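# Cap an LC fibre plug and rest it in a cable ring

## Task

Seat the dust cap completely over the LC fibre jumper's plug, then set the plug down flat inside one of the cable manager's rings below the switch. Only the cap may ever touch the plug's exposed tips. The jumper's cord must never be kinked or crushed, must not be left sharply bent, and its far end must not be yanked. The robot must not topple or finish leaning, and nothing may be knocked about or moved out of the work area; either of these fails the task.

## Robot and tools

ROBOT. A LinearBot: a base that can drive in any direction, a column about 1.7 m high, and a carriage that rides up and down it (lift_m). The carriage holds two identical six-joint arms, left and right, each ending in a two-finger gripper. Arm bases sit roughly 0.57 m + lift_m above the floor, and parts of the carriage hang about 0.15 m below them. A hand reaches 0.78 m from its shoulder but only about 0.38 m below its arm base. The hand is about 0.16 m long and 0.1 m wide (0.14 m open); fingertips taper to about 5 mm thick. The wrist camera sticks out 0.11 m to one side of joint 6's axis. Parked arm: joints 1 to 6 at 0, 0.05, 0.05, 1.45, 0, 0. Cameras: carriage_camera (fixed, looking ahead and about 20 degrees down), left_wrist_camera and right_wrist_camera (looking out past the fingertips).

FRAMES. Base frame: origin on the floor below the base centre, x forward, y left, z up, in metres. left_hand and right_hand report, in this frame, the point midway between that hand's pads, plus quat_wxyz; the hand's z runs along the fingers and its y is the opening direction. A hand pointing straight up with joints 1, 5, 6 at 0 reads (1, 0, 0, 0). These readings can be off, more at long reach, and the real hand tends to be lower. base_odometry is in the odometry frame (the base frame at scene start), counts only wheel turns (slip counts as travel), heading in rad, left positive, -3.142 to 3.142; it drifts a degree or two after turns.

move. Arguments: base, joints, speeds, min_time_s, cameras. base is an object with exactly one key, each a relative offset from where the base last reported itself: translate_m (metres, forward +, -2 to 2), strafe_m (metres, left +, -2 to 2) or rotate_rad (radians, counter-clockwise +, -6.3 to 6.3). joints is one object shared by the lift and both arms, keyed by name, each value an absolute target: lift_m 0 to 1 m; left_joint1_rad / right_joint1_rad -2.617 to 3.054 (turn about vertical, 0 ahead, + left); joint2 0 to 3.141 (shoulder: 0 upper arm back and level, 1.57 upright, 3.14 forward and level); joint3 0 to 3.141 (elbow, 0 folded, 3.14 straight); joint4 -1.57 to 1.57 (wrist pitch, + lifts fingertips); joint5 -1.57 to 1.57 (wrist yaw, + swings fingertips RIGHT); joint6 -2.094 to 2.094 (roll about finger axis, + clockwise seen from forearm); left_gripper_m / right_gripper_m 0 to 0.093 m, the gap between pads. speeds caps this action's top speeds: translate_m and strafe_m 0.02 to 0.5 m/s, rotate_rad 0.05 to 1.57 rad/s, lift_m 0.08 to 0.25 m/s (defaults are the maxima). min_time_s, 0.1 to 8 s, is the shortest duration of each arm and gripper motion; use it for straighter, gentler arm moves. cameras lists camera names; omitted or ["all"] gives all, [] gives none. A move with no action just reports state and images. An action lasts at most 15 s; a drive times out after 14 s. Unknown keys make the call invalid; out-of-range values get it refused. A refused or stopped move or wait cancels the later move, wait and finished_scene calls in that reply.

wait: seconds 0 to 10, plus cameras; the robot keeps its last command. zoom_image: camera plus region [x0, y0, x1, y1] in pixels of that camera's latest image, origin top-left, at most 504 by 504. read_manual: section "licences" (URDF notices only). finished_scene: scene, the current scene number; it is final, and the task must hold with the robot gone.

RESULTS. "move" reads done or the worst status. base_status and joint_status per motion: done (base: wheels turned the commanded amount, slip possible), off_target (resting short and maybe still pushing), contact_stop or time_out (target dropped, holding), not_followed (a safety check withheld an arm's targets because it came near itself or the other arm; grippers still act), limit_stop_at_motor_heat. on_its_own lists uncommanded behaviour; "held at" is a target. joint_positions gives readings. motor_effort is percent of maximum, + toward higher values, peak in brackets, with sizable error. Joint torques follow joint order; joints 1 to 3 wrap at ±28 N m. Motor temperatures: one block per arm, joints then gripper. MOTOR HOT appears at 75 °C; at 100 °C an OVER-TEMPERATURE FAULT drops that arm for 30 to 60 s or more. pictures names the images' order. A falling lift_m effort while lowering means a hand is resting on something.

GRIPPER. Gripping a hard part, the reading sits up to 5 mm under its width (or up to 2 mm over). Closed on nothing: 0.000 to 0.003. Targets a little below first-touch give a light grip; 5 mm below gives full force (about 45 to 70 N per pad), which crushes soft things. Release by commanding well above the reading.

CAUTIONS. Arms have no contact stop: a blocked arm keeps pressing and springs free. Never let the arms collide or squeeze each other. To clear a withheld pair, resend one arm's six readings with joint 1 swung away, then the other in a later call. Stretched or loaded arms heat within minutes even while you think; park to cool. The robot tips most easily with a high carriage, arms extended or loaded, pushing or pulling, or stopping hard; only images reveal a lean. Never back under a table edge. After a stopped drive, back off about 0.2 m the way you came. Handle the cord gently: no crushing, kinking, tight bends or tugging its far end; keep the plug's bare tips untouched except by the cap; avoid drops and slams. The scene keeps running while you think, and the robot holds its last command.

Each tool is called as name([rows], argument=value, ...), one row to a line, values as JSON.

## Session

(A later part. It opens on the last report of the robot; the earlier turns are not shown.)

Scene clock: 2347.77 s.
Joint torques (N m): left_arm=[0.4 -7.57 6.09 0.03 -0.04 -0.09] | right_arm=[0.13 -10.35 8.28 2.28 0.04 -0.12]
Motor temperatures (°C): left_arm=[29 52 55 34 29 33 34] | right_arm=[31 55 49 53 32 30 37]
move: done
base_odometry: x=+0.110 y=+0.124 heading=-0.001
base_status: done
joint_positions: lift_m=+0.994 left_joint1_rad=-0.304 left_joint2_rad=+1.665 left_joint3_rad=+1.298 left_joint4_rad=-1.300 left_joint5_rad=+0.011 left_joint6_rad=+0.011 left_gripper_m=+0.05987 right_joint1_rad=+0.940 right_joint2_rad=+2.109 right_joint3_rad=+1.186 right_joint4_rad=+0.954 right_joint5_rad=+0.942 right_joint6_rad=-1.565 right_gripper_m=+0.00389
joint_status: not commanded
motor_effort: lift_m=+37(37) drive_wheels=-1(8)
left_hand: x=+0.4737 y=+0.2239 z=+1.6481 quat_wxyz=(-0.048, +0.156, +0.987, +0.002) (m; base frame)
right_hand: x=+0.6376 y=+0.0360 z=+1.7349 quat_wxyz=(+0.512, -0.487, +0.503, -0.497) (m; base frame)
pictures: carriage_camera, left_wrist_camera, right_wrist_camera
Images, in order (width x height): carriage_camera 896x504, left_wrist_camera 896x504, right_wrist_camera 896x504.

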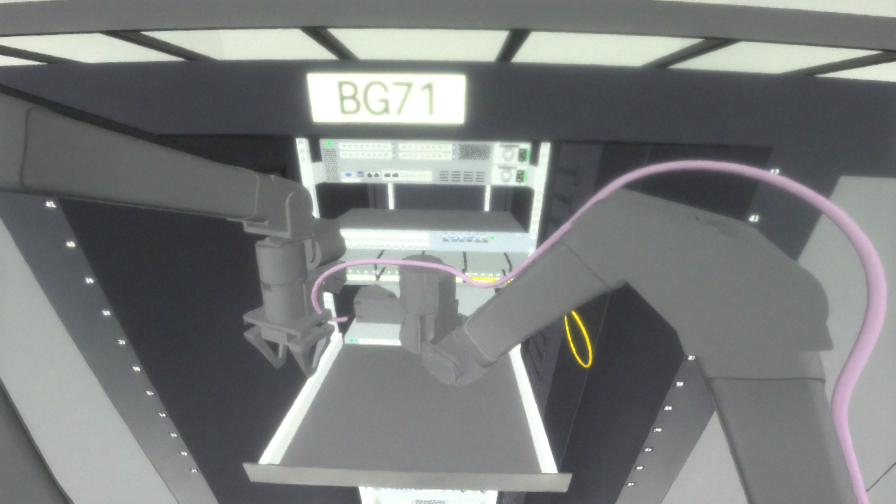

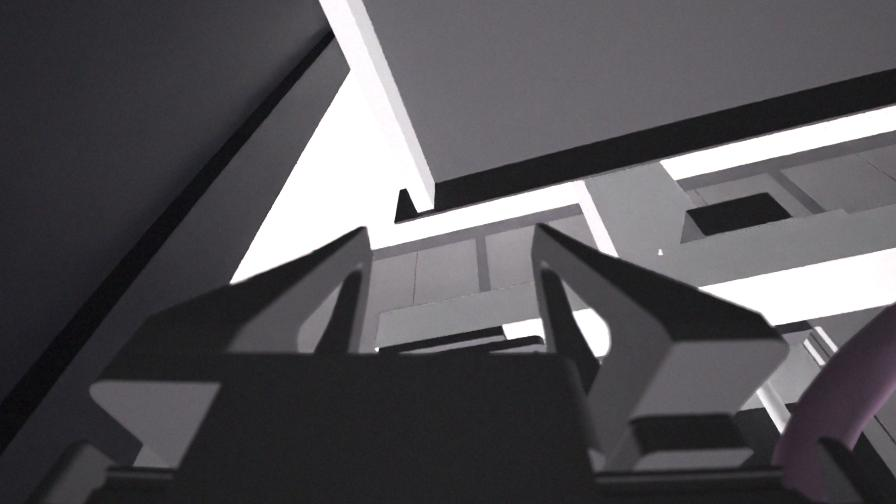

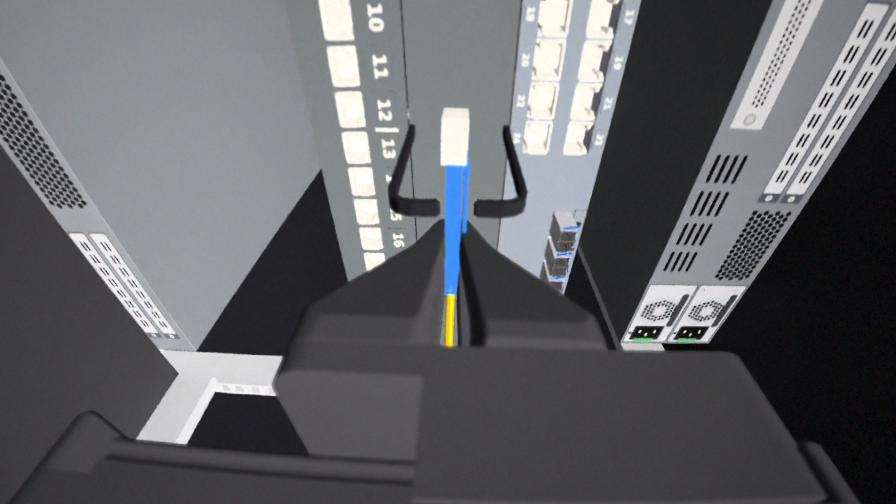

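move(joints={"lift_m": 0.984}, speeds={"lift_m": 0.08})

zoom_image(camera="right_wrist_camera", region=[340, 80, 580, 320])

zoom_image(camera="carriage_camera", region=[450, 230, 530, 290])

Scene clock: 2356.83 s.
Joint torques (N m): left_arm=[0.4 -7.57 6.04 0.03 -0.04 -0.09] | right_arm=[0.08 -10.4 7.58 1.89 -0.02 -0.12]
Motor temperatures (°C): left_arm=[29 52 55 34 29 33 34] | right_arm=[31 55 49 53 32 30 37]
move: done
base_odometry: x=+0.110 y=+0.124 heading=-0.001
base_status: not commanded
joint_positions: lift_m=+0.984 left_joint1_rad=-0.304 left_joint2_rad=+1.665 left_joint3_rad=+1.298 left_joint4_rad=-1.300 left_joint5_rad=+0.011 left_joint6_rad=+0.011 left_gripper_m=+0.05987 right_joint1_rad=+0.940 right_joint2_rad=+2.109 right_joint3_rad=+1.194 right_joint4_rad=+0.982 right_joint5_rad=+0.944 right_joint6_rad=-1.566 right_gripper_m=+0.00389
joint_status: all done
motor_effort: lift_m=+34(34) drive_wheels=-2(3)
left_hand: x=+0.4737 y=+0.2238 z=+1.6380 quat_wxyz=(-0.048, +0.156, +0.987, +0.002) (m; base frame)
right_hand: x=+0.6382 y=+0.0364 z=+1.7327 quat_wxyz=(+0.524, -0.474, +0.506, -0.496) (m; base frame)
pictures: carriage_camera, left_wrist_camera, right_wrist_camera
Images, in order (width x height): carriage_camera 896x504, left_wrist_camera 896x504, right_wrist_camera 896x504.

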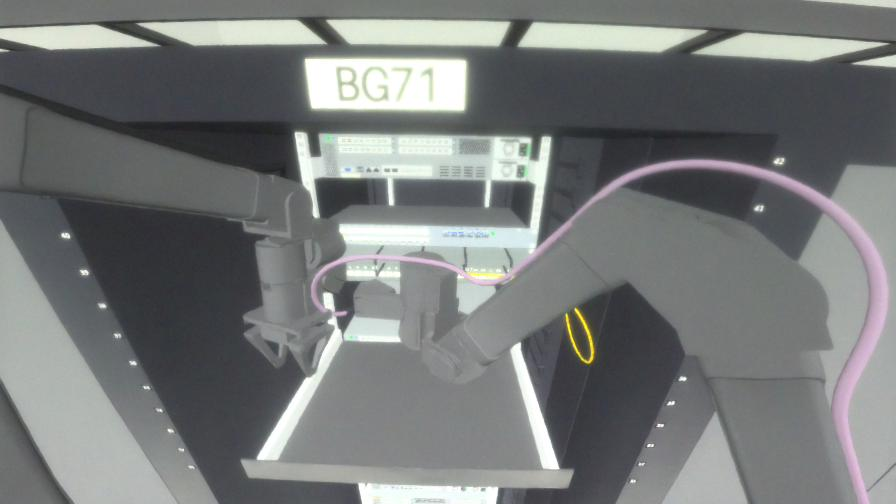

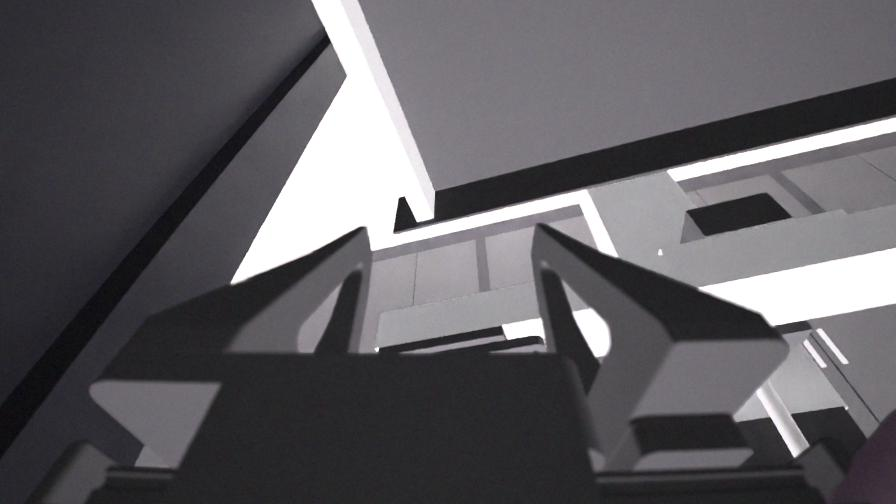

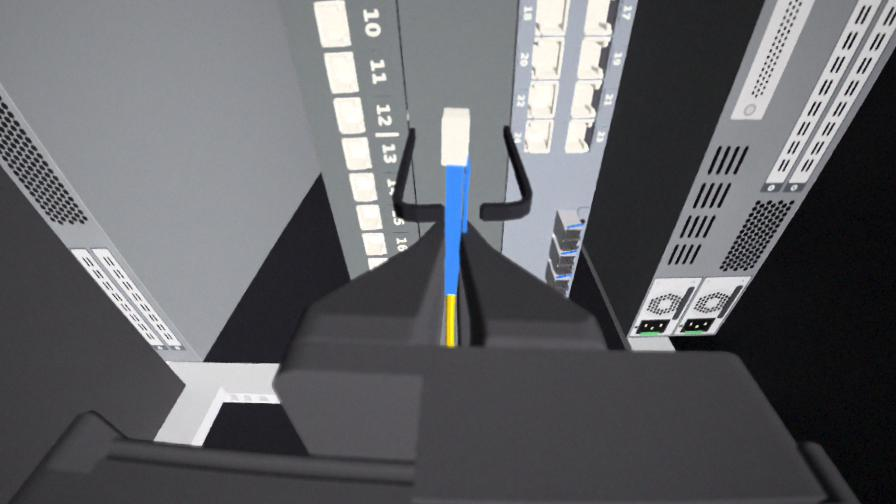

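Scaled by 2.100 from the camera's 896x504 image, which has a finer 1280x720 frame.

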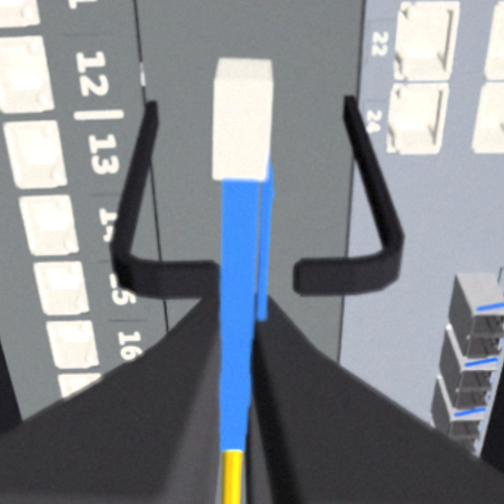

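Scaled by 6.300 from the camera's 896x504 image, which has a finer 1280x720 frame.

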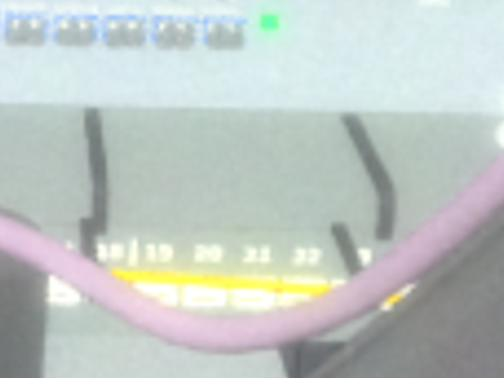

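move(joints={"lift_m": 0.9945}, cameras=["right_wrist_camera"])

zoom_image(camera="right_wrist_camera", region=[340, 80, 580, 320])

move(base={"translate_m": 0.008}, speeds={"translate_m": 0.02})

zoom_image(camera="right_wrist_camera", region=[340, 80, 580, 320])

zoom_image(camera="carriage_camera", region=[450, 230, 530, 290])

Scene clock: 2365.47 s.
Joint torques (N m): left_arm=[0.39 -7.45 6.06 0.05 -0.03 -0.09] | right_arm=[0.16 -10.74 7.56 2.19 0 -0.1]
Motor temperatures (°C): left_arm=[29 52 55 34 29 33 34] | right_arm=[31 54 49 52 31 30 37]
move: done
base_odometry: x=+0.110 y=+0.124 heading=-0.001
base_status: not commanded
joint_positions: lift_m=+0.994 left_joint1_rad=-0.304 left_joint2_rad=+1.664 left_joint3_rad=+1.298 left_joint4_rad=-1.300 left_joint5_rad=+0.010 left_joint6_rad=+0.011 left_gripper_m=+0.05987 right_joint1_rad=+0.940 right_joint2_rad=+2.112 right_joint3_rad=+1.194 right_joint4_rad=+0.958 right_joint5_rad=+0.944 right_joint6_rad=-1.567 right_gripper_m=+0.00388
joint_status: all done
motor_effort: lift_m=+36(44) drive_wheels=-2(6)
left_hand: x=+0.4737 y=+0.2239 z=+1.6485 quat_wxyz=(-0.048, +0.157, +0.987, +0.002) (m; base frame)
right_hand: x=+0.6385 y=+0.0368 z=+1.7371 quat_wxyz=(+0.514, -0.484, +0.504, -0.498) (m; base frame)
pictures: right_wrist_camera
Images, in order (width x height): right_wrist_camera 896x504.

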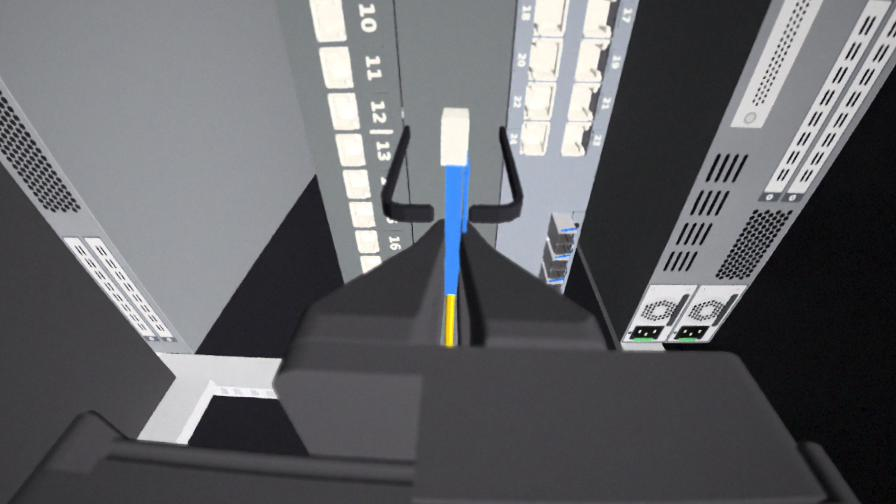

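Scaled by 2.100 from the camera's 896x504 image, which has a finer 1280x720 frame.

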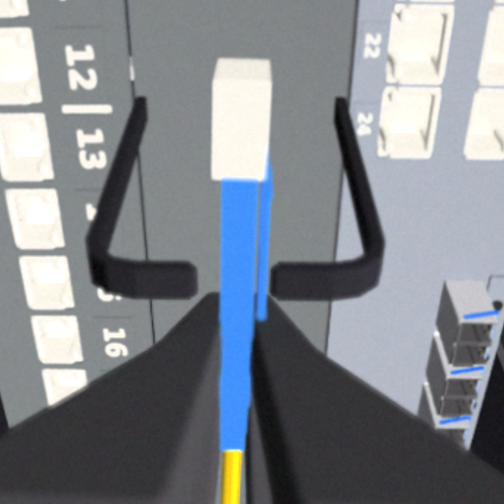

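Scene clock: 2366.50 s.
Joint torques (N m): left_arm=[0.38 -7.49 6.05 0.02 -0.03 -0.09] | right_arm=[0.14 -10.76 7.56 2.21 -0.09 -0.11]
Motor temperatures (°C): left_arm=[29 52 55 34 29 33 34] | right_arm=[31 55 49 52 31 30 37]
move: done
base_odometry: x=+0.117 y=+0.124 heading=-0.001
base_status: done
joint_positions: lift_m=+0.994 left_joint1_rad=-0.304 left_joint2_rad=+1.664 left_joint3_rad=+1.298 left_joint4_rad=-1.300 left_joint5_rad=+0.010 left_joint6_rad=+0.011 left_gripper_m=+0.05987 right_joint1_rad=+0.940 right_joint2_rad=+2.112 right_joint3_rad=+1.194 right_joint4_rad=+0.956 right_joint5_rad=+0.954 right_joint6_rad=-1.567 right_gripper_m=+0.00388
joint_status: not commanded
motor_effort: lift_m=+36(36) drive_wheels=-1(8)
left_hand: x=+0.4737 y=+0.2239 z=+1.6485 quat_wxyz=(-0.048, +0.157, +0.987, +0.002) (m; base frame)
right_hand: x=+0.6388 y=+0.0348 z=+1.7367 quat_wxyz=(+0.511, -0.482, +0.507, -0.500) (m; base frame)
pictures: carriage_camera, left_wrist_camera, right_wrist_camera
Images, in order (width x height): carriage_camera 896x504, left_wrist_camera 896x504, right_wrist_camera 896x504.

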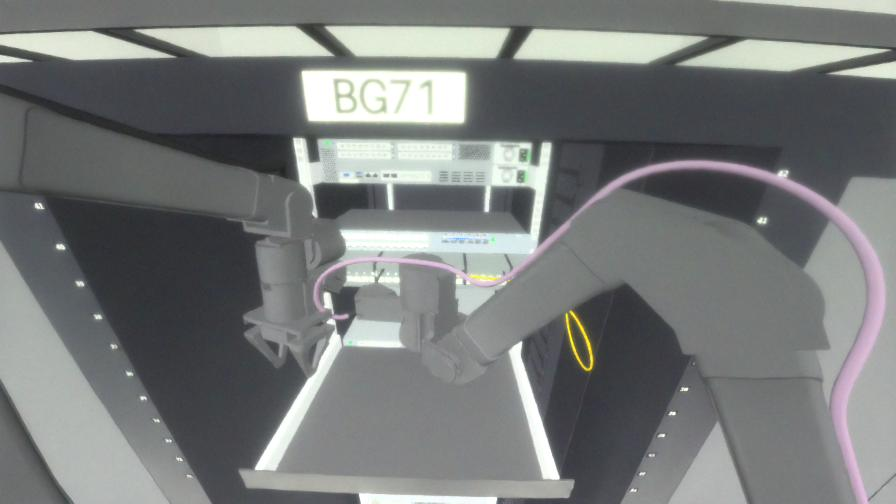

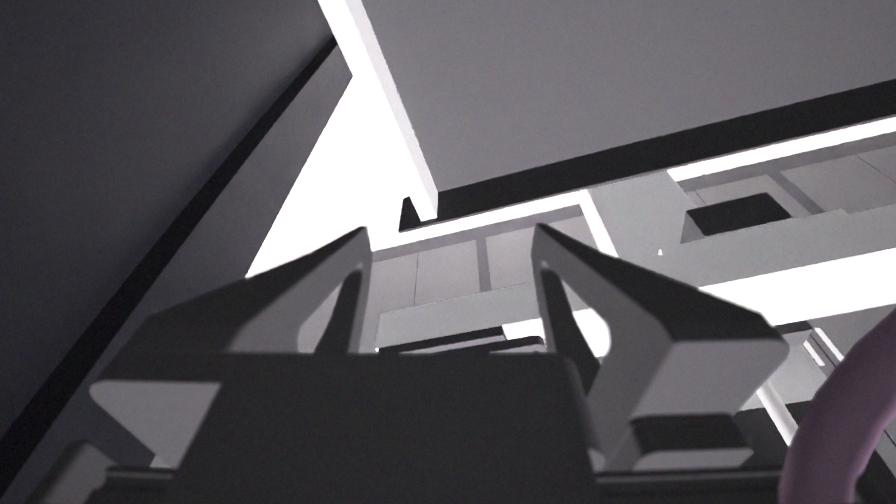

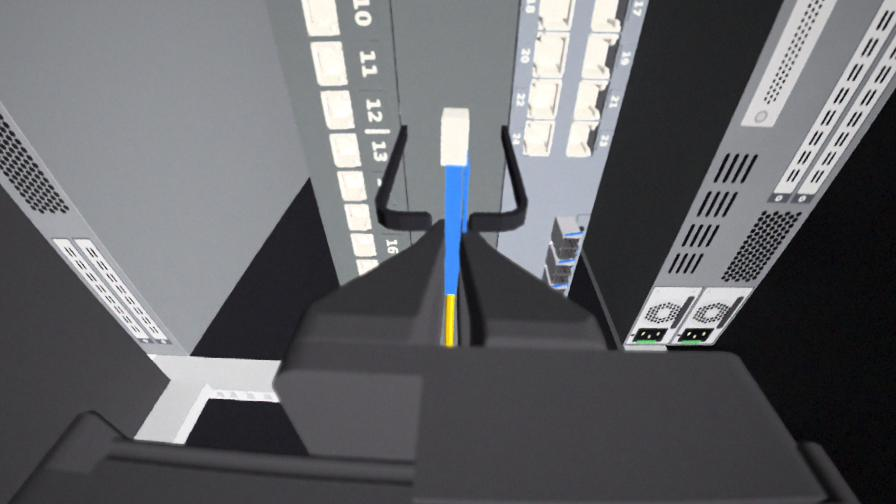

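Scaled by 2.100 from the camera's 896x504 image, which has a finer 1280x720 frame.

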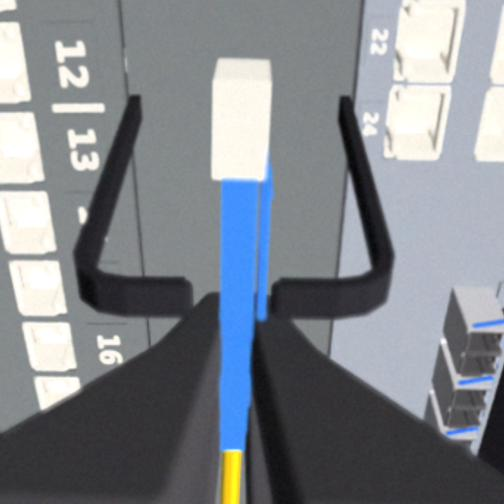

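Scaled by 6.300 from the camera's 896x504 image, which has a finer 1280x720 frame.

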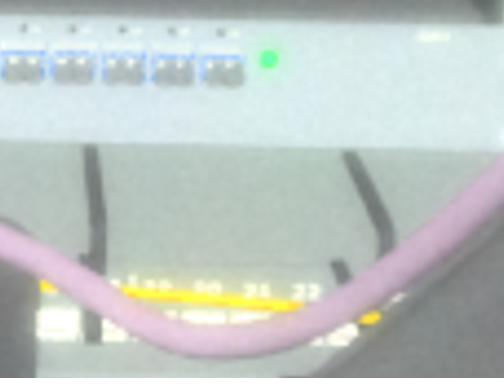

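move(base={"strafe_m": -0.004}, joints={"lift_m": 0.992}, speeds={"strafe_m": 0.02}, cameras=["right_wrist_camera"])

zoom_image(camera="right_wrist_camera", region=[340, 80, 580, 320])

Scene clock: 2372.33 s.
Joint torques (N m): left_arm=[0.31 -7.45 6.23 0.05 -0.03 -0.09] | right_arm=[0.24 -10.93 7.56 2.25 -0.08 -0.1]
Motor temperatures (°C): left_arm=[29 52 55 33 29 33 34] | right_arm=[31 56 49 51 31 30 37]
move: done
base_odometry: x=+0.118 y=+0.120 heading=-0.001
base_status: done
joint_positions: lift_m=+0.992 left_joint1_rad=-0.303 left_joint2_rad=+1.664 left_joint3_rad=+1.297 left_joint4_rad=-1.301 left_joint5_rad=+0.009 left_joint6_rad=+0.011 left_gripper_m=+0.05987 right_joint1_rad=+0.940 right_joint2_rad=+2.114 right_joint3_rad=+1.194 right_joint4_rad=+0.953 right_joint5_rad=+0.953 right_joint6_rad=-1.567 right_gripper_m=+0.00388
joint_status: all done
motor_effort: lift_m=+34(34) drive_wheels=+0(6)
left_hand: x=+0.4735 y=+0.2246 z=+1.6459 quat_wxyz=(-0.048, +0.156, +0.987, +0.002) (m; base frame)
right_hand: x=+0.6389 y=+0.0351 z=+1.7329 quat_wxyz=(+0.509, -0.484, +0.506, -0.500) (m; base frame)
pictures: right_wrist_camera
Images, in order (width x height): right_wrist_camera 896x504.

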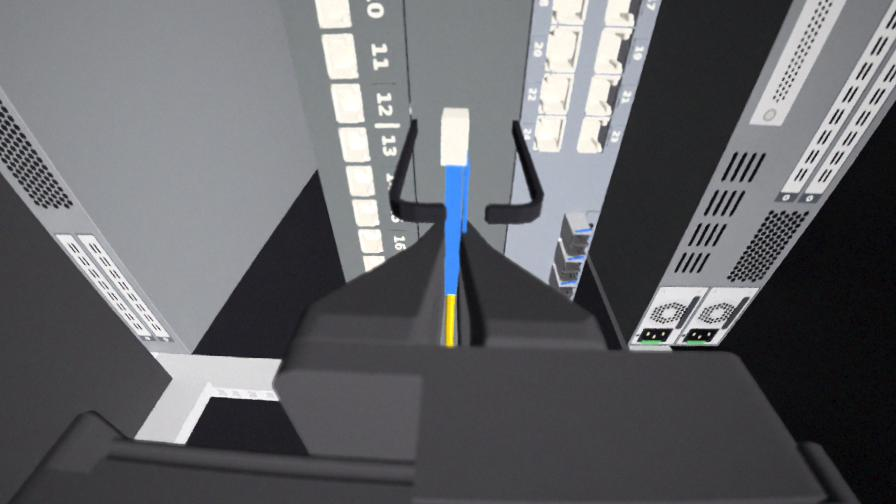

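Scaled by 2.100 from the camera's 896x504 image, which has a finer 1280x720 frame.

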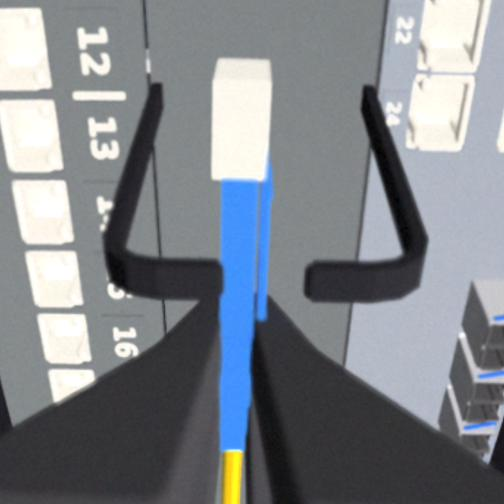

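move(base={"strafe_m": -0.0035}, joints={"lift_m": 0.9935}, speeds={"strafe_m": 0.02}, cameras=["right_wrist_camera"])

zoom_image(camera="right_wrist_camera", region=[340, 80, 580, 320])

Scene clock: 2381.70 s.
Joint torques (N m): left_arm=[-0.03 -7.43 6.17 0.03 -0.02 -0.08] | right_arm=[0.17 -11 7.56 2.27 -0.09 -0.11]
Motor temperatures (°C): left_arm=[29 53 54 33 29 33 34] | right_arm=[31 55 48 52 31 30 37]
move: done
base_odometry: x=+0.118 y=+0.116 heading=+0.000
base_status: done
joint_positions: lift_m=+0.993 left_joint1_rad=-0.302 left_joint2_rad=+1.663 left_joint3_rad=+1.297 left_joint4_rad=-1.301 left_joint5_rad=+0.008 left_joint6_rad=+0.011 left_gripper_m=+0.05987 right_joint1_rad=+0.939 right_joint2_rad=+2.114 right_joint3_rad=+1.194 right_joint4_rad=+0.952 right_joint5_rad=+0.953 right_joint6_rad=-1.567 right_gripper_m=+0.00388
joint_status: all done
motor_effort: lift_m=+37(41) drive_wheels=+7(10)
left_hand: x=+0.4736 y=+0.2251 z=+1.6473 quat_wxyz=(-0.048, +0.155, +0.987, +0.003) (m; base frame)
right_hand: x=+0.6391 y=+0.0349 z=+1.7337 quat_wxyz=(+0.508, -0.484, +0.506, -0.501) (m; base frame)
pictures: right_wrist_camera
Images, in order (width x height): right_wrist_camera 896x504.

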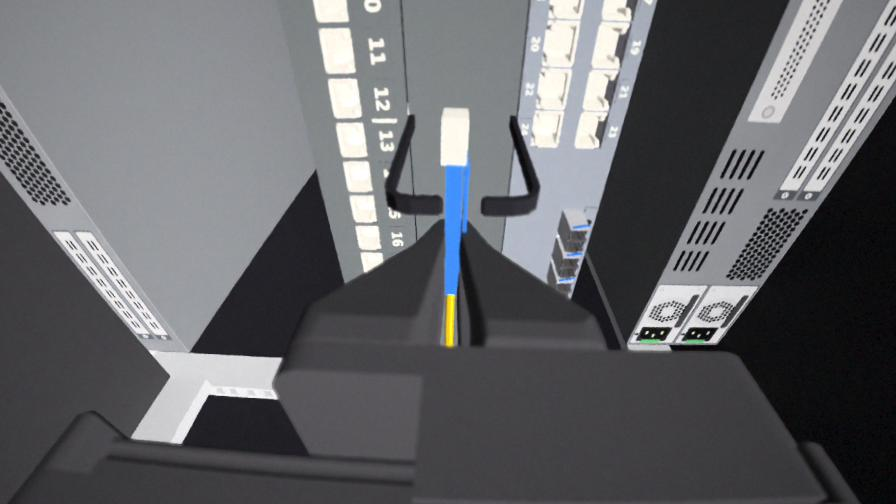

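Scaled by 2.100 from the camera's 896x504 image, which has a finer 1280x720 frame.

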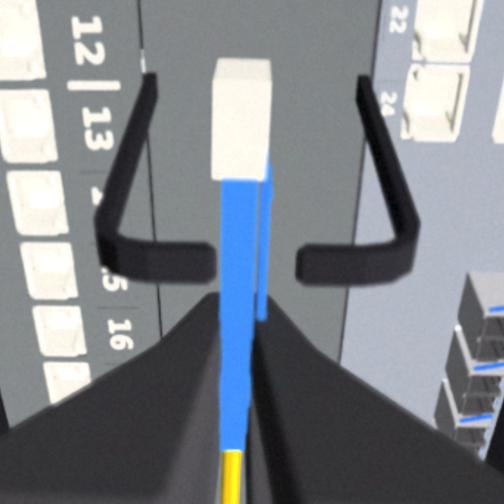

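move(joints={"lift_m": 0.9945}, cameras=[])

move(base={"translate_m": 0.005}, speeds={"translate_m": 0.02}, cameras=["right_wrist_camera", "carriage_camera"])

zoom_image(camera="right_wrist_camera", region=[340, 80, 580, 320])

zoom_image(camera="carriage_camera", region=[450, 230, 530, 290])

Scene clock: 2390.00 s.
Joint torques (N m): left_arm=[0.14 -7.35 6.15 0.04 -0.01 -0.08] | right_arm=[0.29 -10.96 7.56 2.26 -0.09 -0.1]
Motor temperatures (°C): left_arm=[29 53 54 33 29 33 34] | right_arm=[31 55 48 52 31 30 37]
move: done
base_odometry: x=+0.118 y=+0.116 heading=+0.000
base_status: not commanded
joint_positions: lift_m=+0.994 left_joint1_rad=-0.301 left_joint2_rad=+1.663 left_joint3_rad=+1.297 left_joint4_rad=-1.300 left_joint5_rad=+0.007 left_joint6_rad=+0.010 left_gripper_m=+0.05987 right_joint1_rad=+0.939 right_joint2_rad=+2.114 right_joint3_rad=+1.194 right_joint4_rad=+0.952 right_joint5_rad=+0.953 right_joint6_rad=-1.567 right_gripper_m=+0.00388
joint_status: all done
motor_effort: lift_m=+37(41) drive_wheels=+3(8)
left_hand: x=+0.4738 y=+0.2253 z=+1.6483 quat_wxyz=(-0.048, +0.155, +0.987, +0.003) (m; base frame)
right_hand: x=+0.6391 y=+0.0349 z=+1.7348 quat_wxyz=(+0.509, -0.484, +0.506, -0.501) (m; base frame)
pictures: none
No camera images: "cameras" was empty.

Scene clock: 2390.63 s.
Joint torques (N m): left_arm=[0.13 -7.41 6.16 0.05 0 -0.08] | right_arm=[0.35 -10.97 7.58 2.25 -0.09 -0.1]
Motor temperatures (°C): left_arm=[29 53 54 33 29 33 34] | right_arm=[31 55 48 52 31 30 37]
move: done
base_odometry: x=+0.123 y=+0.116 heading=-0.001
base_status: done
joint_positions: lift_m=+0.994 left_joint1_rad=-0.301 left_joint2_rad=+1.663 left_joint3_rad=+1.297 left_joint4_rad=-1.301 left_joint5_rad=+0.007 left_joint6_rad=+0.010 left_gripper_m=+0.05987 right_joint1_rad=+0.938 right_joint2_rad=+2.114 right_joint3_rad=+1.194 right_joint4_rad=+0.952 right_joint5_rad=+0.953 right_joint6_rad=-1.567 right_gripper_m=+0.00388
joint_status: not commanded
motor_effort: lift_m=+37(37) drive_wheels=+1(7)
left_hand: x=+0.4737 y=+0.2253 z=+1.6483 quat_wxyz=(-0.048, +0.155, +0.987, +0.003) (m; base frame)
right_hand: x=+0.6393 y=+0.0347 z=+1.7348 quat_wxyz=(+0.509, -0.484, +0.506, -0.501) (m; base frame)
pictures: carriage_camera, right_wrist_camera
Images, in order (width x height): carriage_camera 896x504, right_wrist_camera 896x504.

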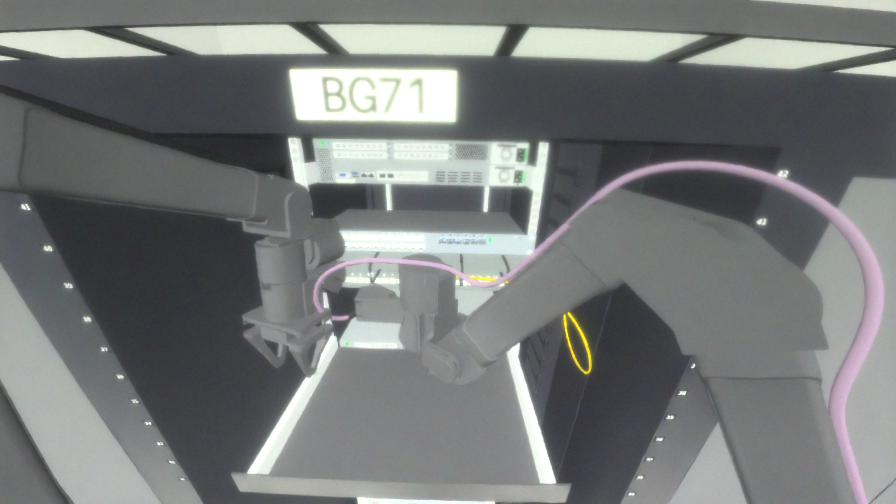

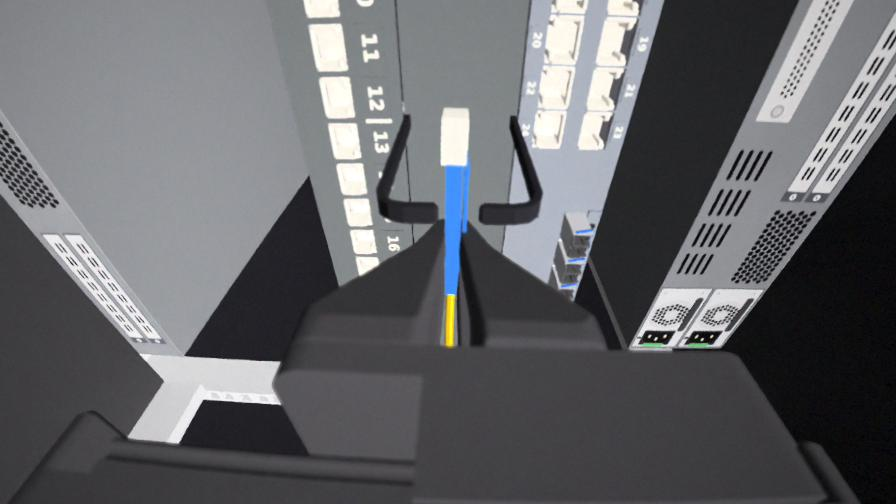

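Scaled by 2.100 from the camera's 896x504 image, which has a finer 1280x720 frame.

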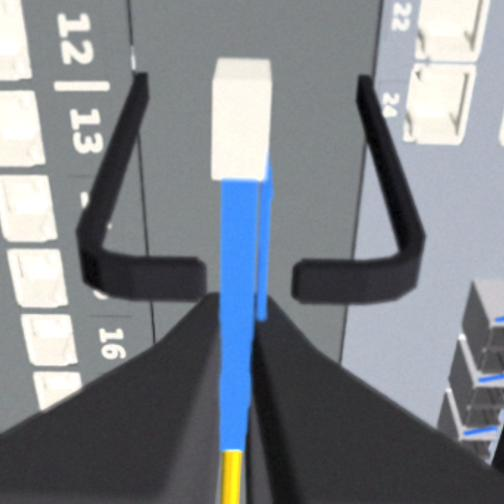

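Scaled by 6.300 from the camera's 896x504 image, which has a finer 1280x720 frame.

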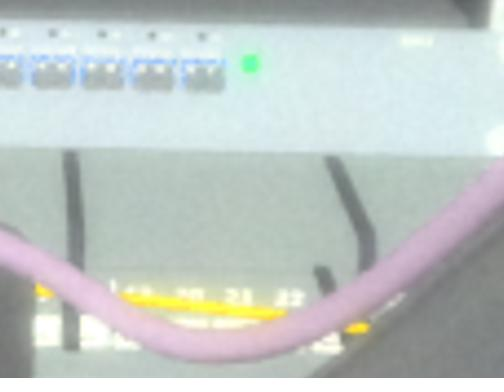

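move(base={"strafe_m": 0.010}, speeds={"strafe_m": 0.02}, cameras=["right_wrist_camera", "carriage_camera"])

zoom_image(camera="right_wrist_camera", region=[340, 80, 580, 320])

zoom_image(camera="carriage_camera", region=[450, 230, 530, 290])

Scene clock: 2409.37 s.
Joint torques (N m): left_arm=[0.1 -7.38 6.13 0.04 -0.01 -0.07] | right_arm=[0.53 -10.97 7.61 2.24 -0.24 -0.1]
Motor temperatures (°C): left_arm=[29 52 54 33 29 33 34] | right_arm=[31 55 48 52 31 30 37]
move: done
base_odometry: x=+0.123 y=+0.126 heading=-0.001
base_status: done
joint_positions: lift_m=+0.994 left_joint1_rad=-0.300 left_joint2_rad=+1.663 left_joint3_rad=+1.297 left_joint4_rad=-1.301 left_joint5_rad=+0.007 left_joint6_rad=+0.010 left_gripper_m=+0.05987 right_joint1_rad=+0.937 right_joint2_rad=+2.114 right_joint3_rad=+1.194 right_joint4_rad=+0.952 right_joint5_rad=+0.968 right_joint6_rad=-1.567 right_gripper_m=+0.00388
joint_status: not commanded
motor_effort: lift_m=+37(37) drive_wheels=+0(8)
left_hand: x=+0.4738 y=+0.2257 z=+1.6483 quat_wxyz=(-0.048, +0.154, +0.987, +0.004) (m; base frame)
right_hand: x=+0.6396 y=+0.0316 z=+1.7348 quat_wxyz=(+0.504, -0.480, +0.510, -0.505) (m; base frame)
pictures: carriage_camera, right_wrist_camera
Images, in order (width x height): carriage_camera 896x504, right_wrist_camera 896x504.

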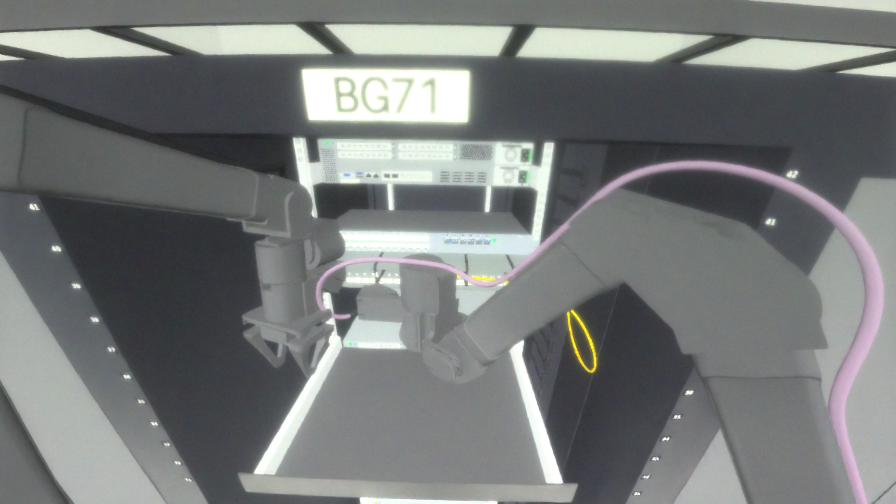

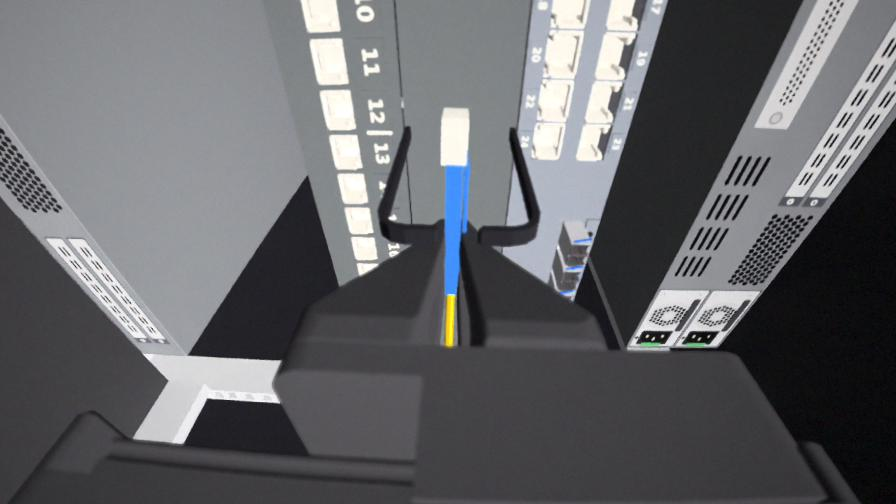

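Scaled by 2.100 from the camera's 896x504 image, which has a finer 1280x720 frame.

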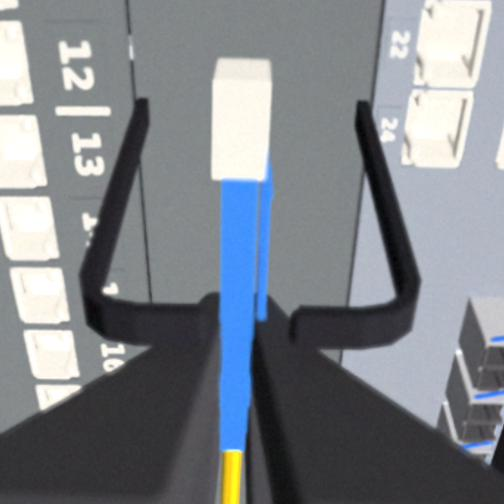

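Scaled by 6.300 from the camera's 896x504 image, which has a finer 1280x720 frame.

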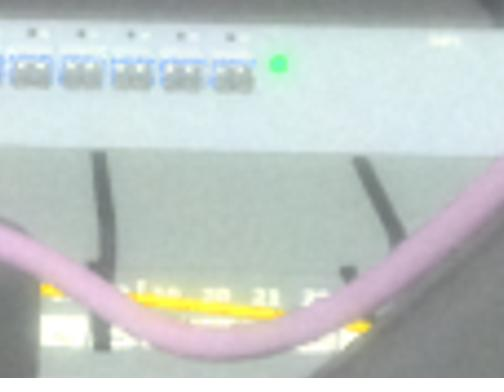

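move(base={"strafe_m": -0.009}, joints={"right_joint5_rad": 0.938}, speeds={"strafe_m": 0.02}, cameras=["right_wrist_camera"])

zoom_image(camera="right_wrist_camera", region=[340, 80, 580, 320])

Scene clock: 2416.20 s.
Joint torques (N m): left_arm=[0.1 -7.42 6.19 0.03 0.01 -0.09] | right_arm=[0.42 -10.99 7.56 2.27 -0.11 -0.11]
Motor temperatures (°C): left_arm=[29 52 54 33 29 33 34] | right_arm=[31 55 48 52 31 30 37]
move: done
base_odometry: x=+0.123 y=+0.117 heading=-0.001
base_status: done
joint_positions: lift_m=+0.994 left_joint1_rad=-0.300 left_joint2_rad=+1.663 left_joint3_rad=+1.297 left_joint4_rad=-1.301 left_joint5_rad=+0.006 left_joint6_rad=+0.010 left_gripper_m=+0.05987 right_joint1_rad=+0.937 right_joint2_rad=+2.114 right_joint3_rad=+1.194 right_joint4_rad=+0.952 right_joint5_rad=+0.948 right_joint6_rad=-1.567 right_gripper_m=+0.00388
joint_status: all done
motor_effort: lift_m=+37(37) drive_wheels=+1(8)
left_hand: x=+0.4739 y=+0.2260 z=+1.6483 quat_wxyz=(-0.048, +0.154, +0.987, +0.004) (m; base frame)
right_hand: x=+0.6397 y=+0.0351 z=+1.7349 quat_wxyz=(+0.509, -0.485, +0.505, -0.500) (m; base frame)
pictures: right_wrist_camera
Images, in order (width x height): right_wrist_camera 896x504.

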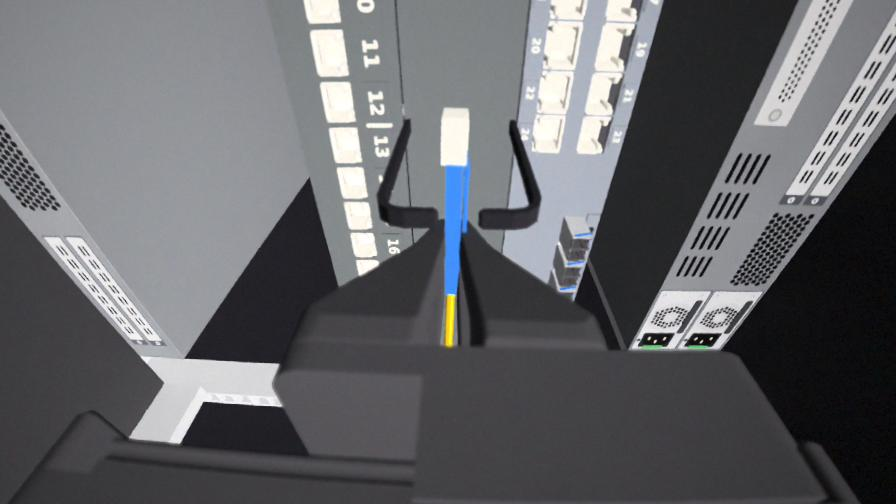

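Scaled by 2.100 from the camera's 896x504 image, which has a finer 1280x720 frame.

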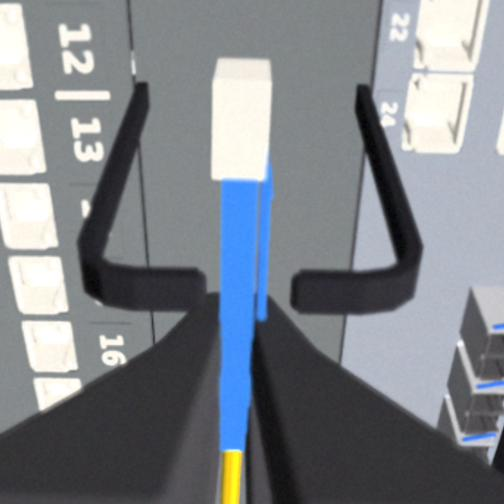

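move(joints={"lift_m": 0.987}, speeds={"lift_m": 0.08}, cameras=["right_wrist_camera"])

zoom_image(camera="right_wrist_camera", region=[340, 80, 580, 320])

Scene clock: 2421.70 s.
Joint torques (N m): left_arm=[0.03 -7.34 6.12 0.04 0.01 -0.08] | right_arm=[0.43 -11.21 7.53 2.3 -0.09 -0.1]
Motor temperatures (°C): left_arm=[29 52 54 33 29 33 33] | right_arm=[31 55 48 52 31 30 37]
move: done
base_odometry: x=+0.123 y=+0.117 heading=-0.001
base_status: not commanded
joint_positions: lift_m=+0.987 left_joint1_rad=-0.300 left_joint2_rad=+1.663 left_joint3_rad=+1.297 left_joint4_rad=-1.301 left_joint5_rad=+0.005 left_joint6_rad=+0.010 left_gripper_m=+0.05987 right_joint1_rad=+0.937 right_joint2_rad=+2.117 right_joint3_rad=+1.195 right_joint4_rad=+0.949 right_joint5_rad=+0.946 right_joint6_rad=-1.567 right_gripper_m=+0.00388
joint_status: all done
motor_effort: lift_m=+34(35) drive_wheels=+2(5)
left_hand: x=+0.4739 y=+0.2260 z=+1.6411 quat_wxyz=(-0.048, +0.154, +0.987, +0.004) (m; base frame)
right_hand: x=+0.6398 y=+0.0355 z=+1.7258 quat_wxyz=(+0.508, -0.487, +0.505, -0.500) (m; base frame)
pictures: right_wrist_camera
Images, in order (width x height): right_wrist_camera 896x504.

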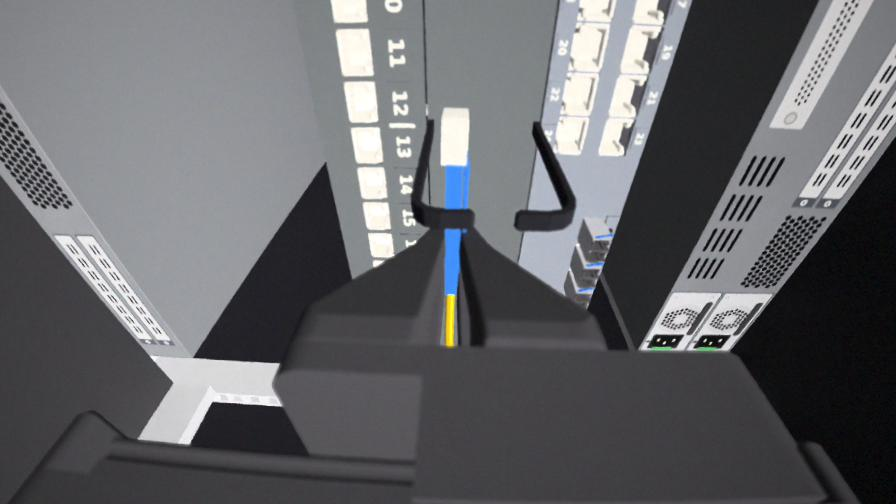

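Scaled by 2.100 from the camera's 896x504 image, which has a finer 1280x720 frame.

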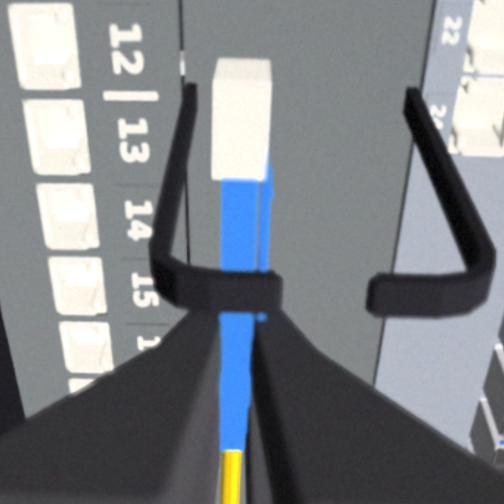

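move(joints={"lift_m": 0.9835}, speeds={"lift_m": 0.08}, cameras=["right_wrist_camera"])

zoom_image(camera="right_wrist_camera", region=[340, 80, 580, 320])

Scene clock: 2428.67 s.
Joint torques (N m): left_arm=[0.06 -7.38 6.23 0.04 0.01 -0.09] | right_arm=[0.42 -11.23 7.56 2.3 -0.1 -0.1]
Motor temperatures (°C): left_arm=[29 52 54 33 29 33 33] | right_arm=[31 56 48 53 31 30 37]
move: done
base_odometry: x=+0.123 y=+0.117 heading=-0.001
base_status: not commanded
joint_positions: lift_m=+0.984 left_joint1_rad=-0.300 left_joint2_rad=+1.663 left_joint3_rad=+1.296 left_joint4_rad=-1.301 left_joint5_rad=+0.005 left_joint6_rad=+0.010 left_gripper_m=+0.05987 right_joint1_rad=+0.937 right_joint2_rad=+2.118 right_joint3_rad=+1.195 right_joint4_rad=+0.949 right_joint5_rad=+0.946 right_joint6_rad=-1.567 right_gripper_m=+0.00388
joint_status: all done
motor_effort: lift_m=+34(35) drive_wheels=+3(5)
left_hand: x=+0.4737 y=+0.2260 z=+1.6375 quat_wxyz=(-0.048, +0.154, +0.987, +0.004) (m; base frame)
right_hand: x=+0.6399 y=+0.0356 z=+1.7220 quat_wxyz=(+0.508, -0.488, +0.505, -0.500) (m; base frame)
pictures: right_wrist_camera
Images, in order (width x height): right_wrist_camera 896x504.

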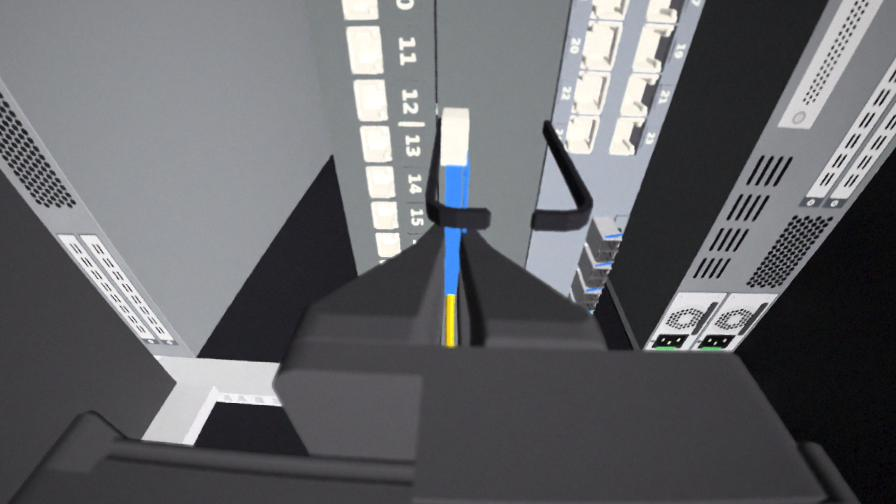

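Scaled by 2.100 from the camera's 896x504 image, which has a finer 1280x720 frame.

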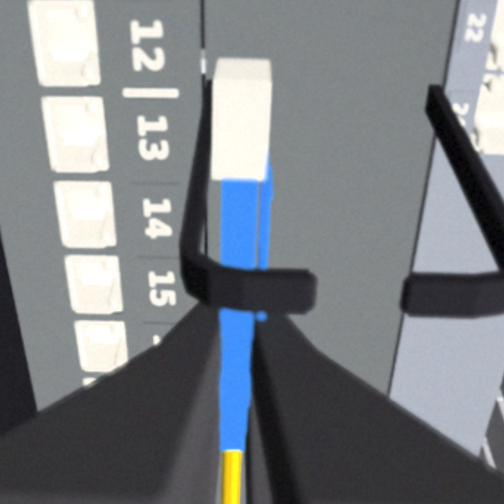

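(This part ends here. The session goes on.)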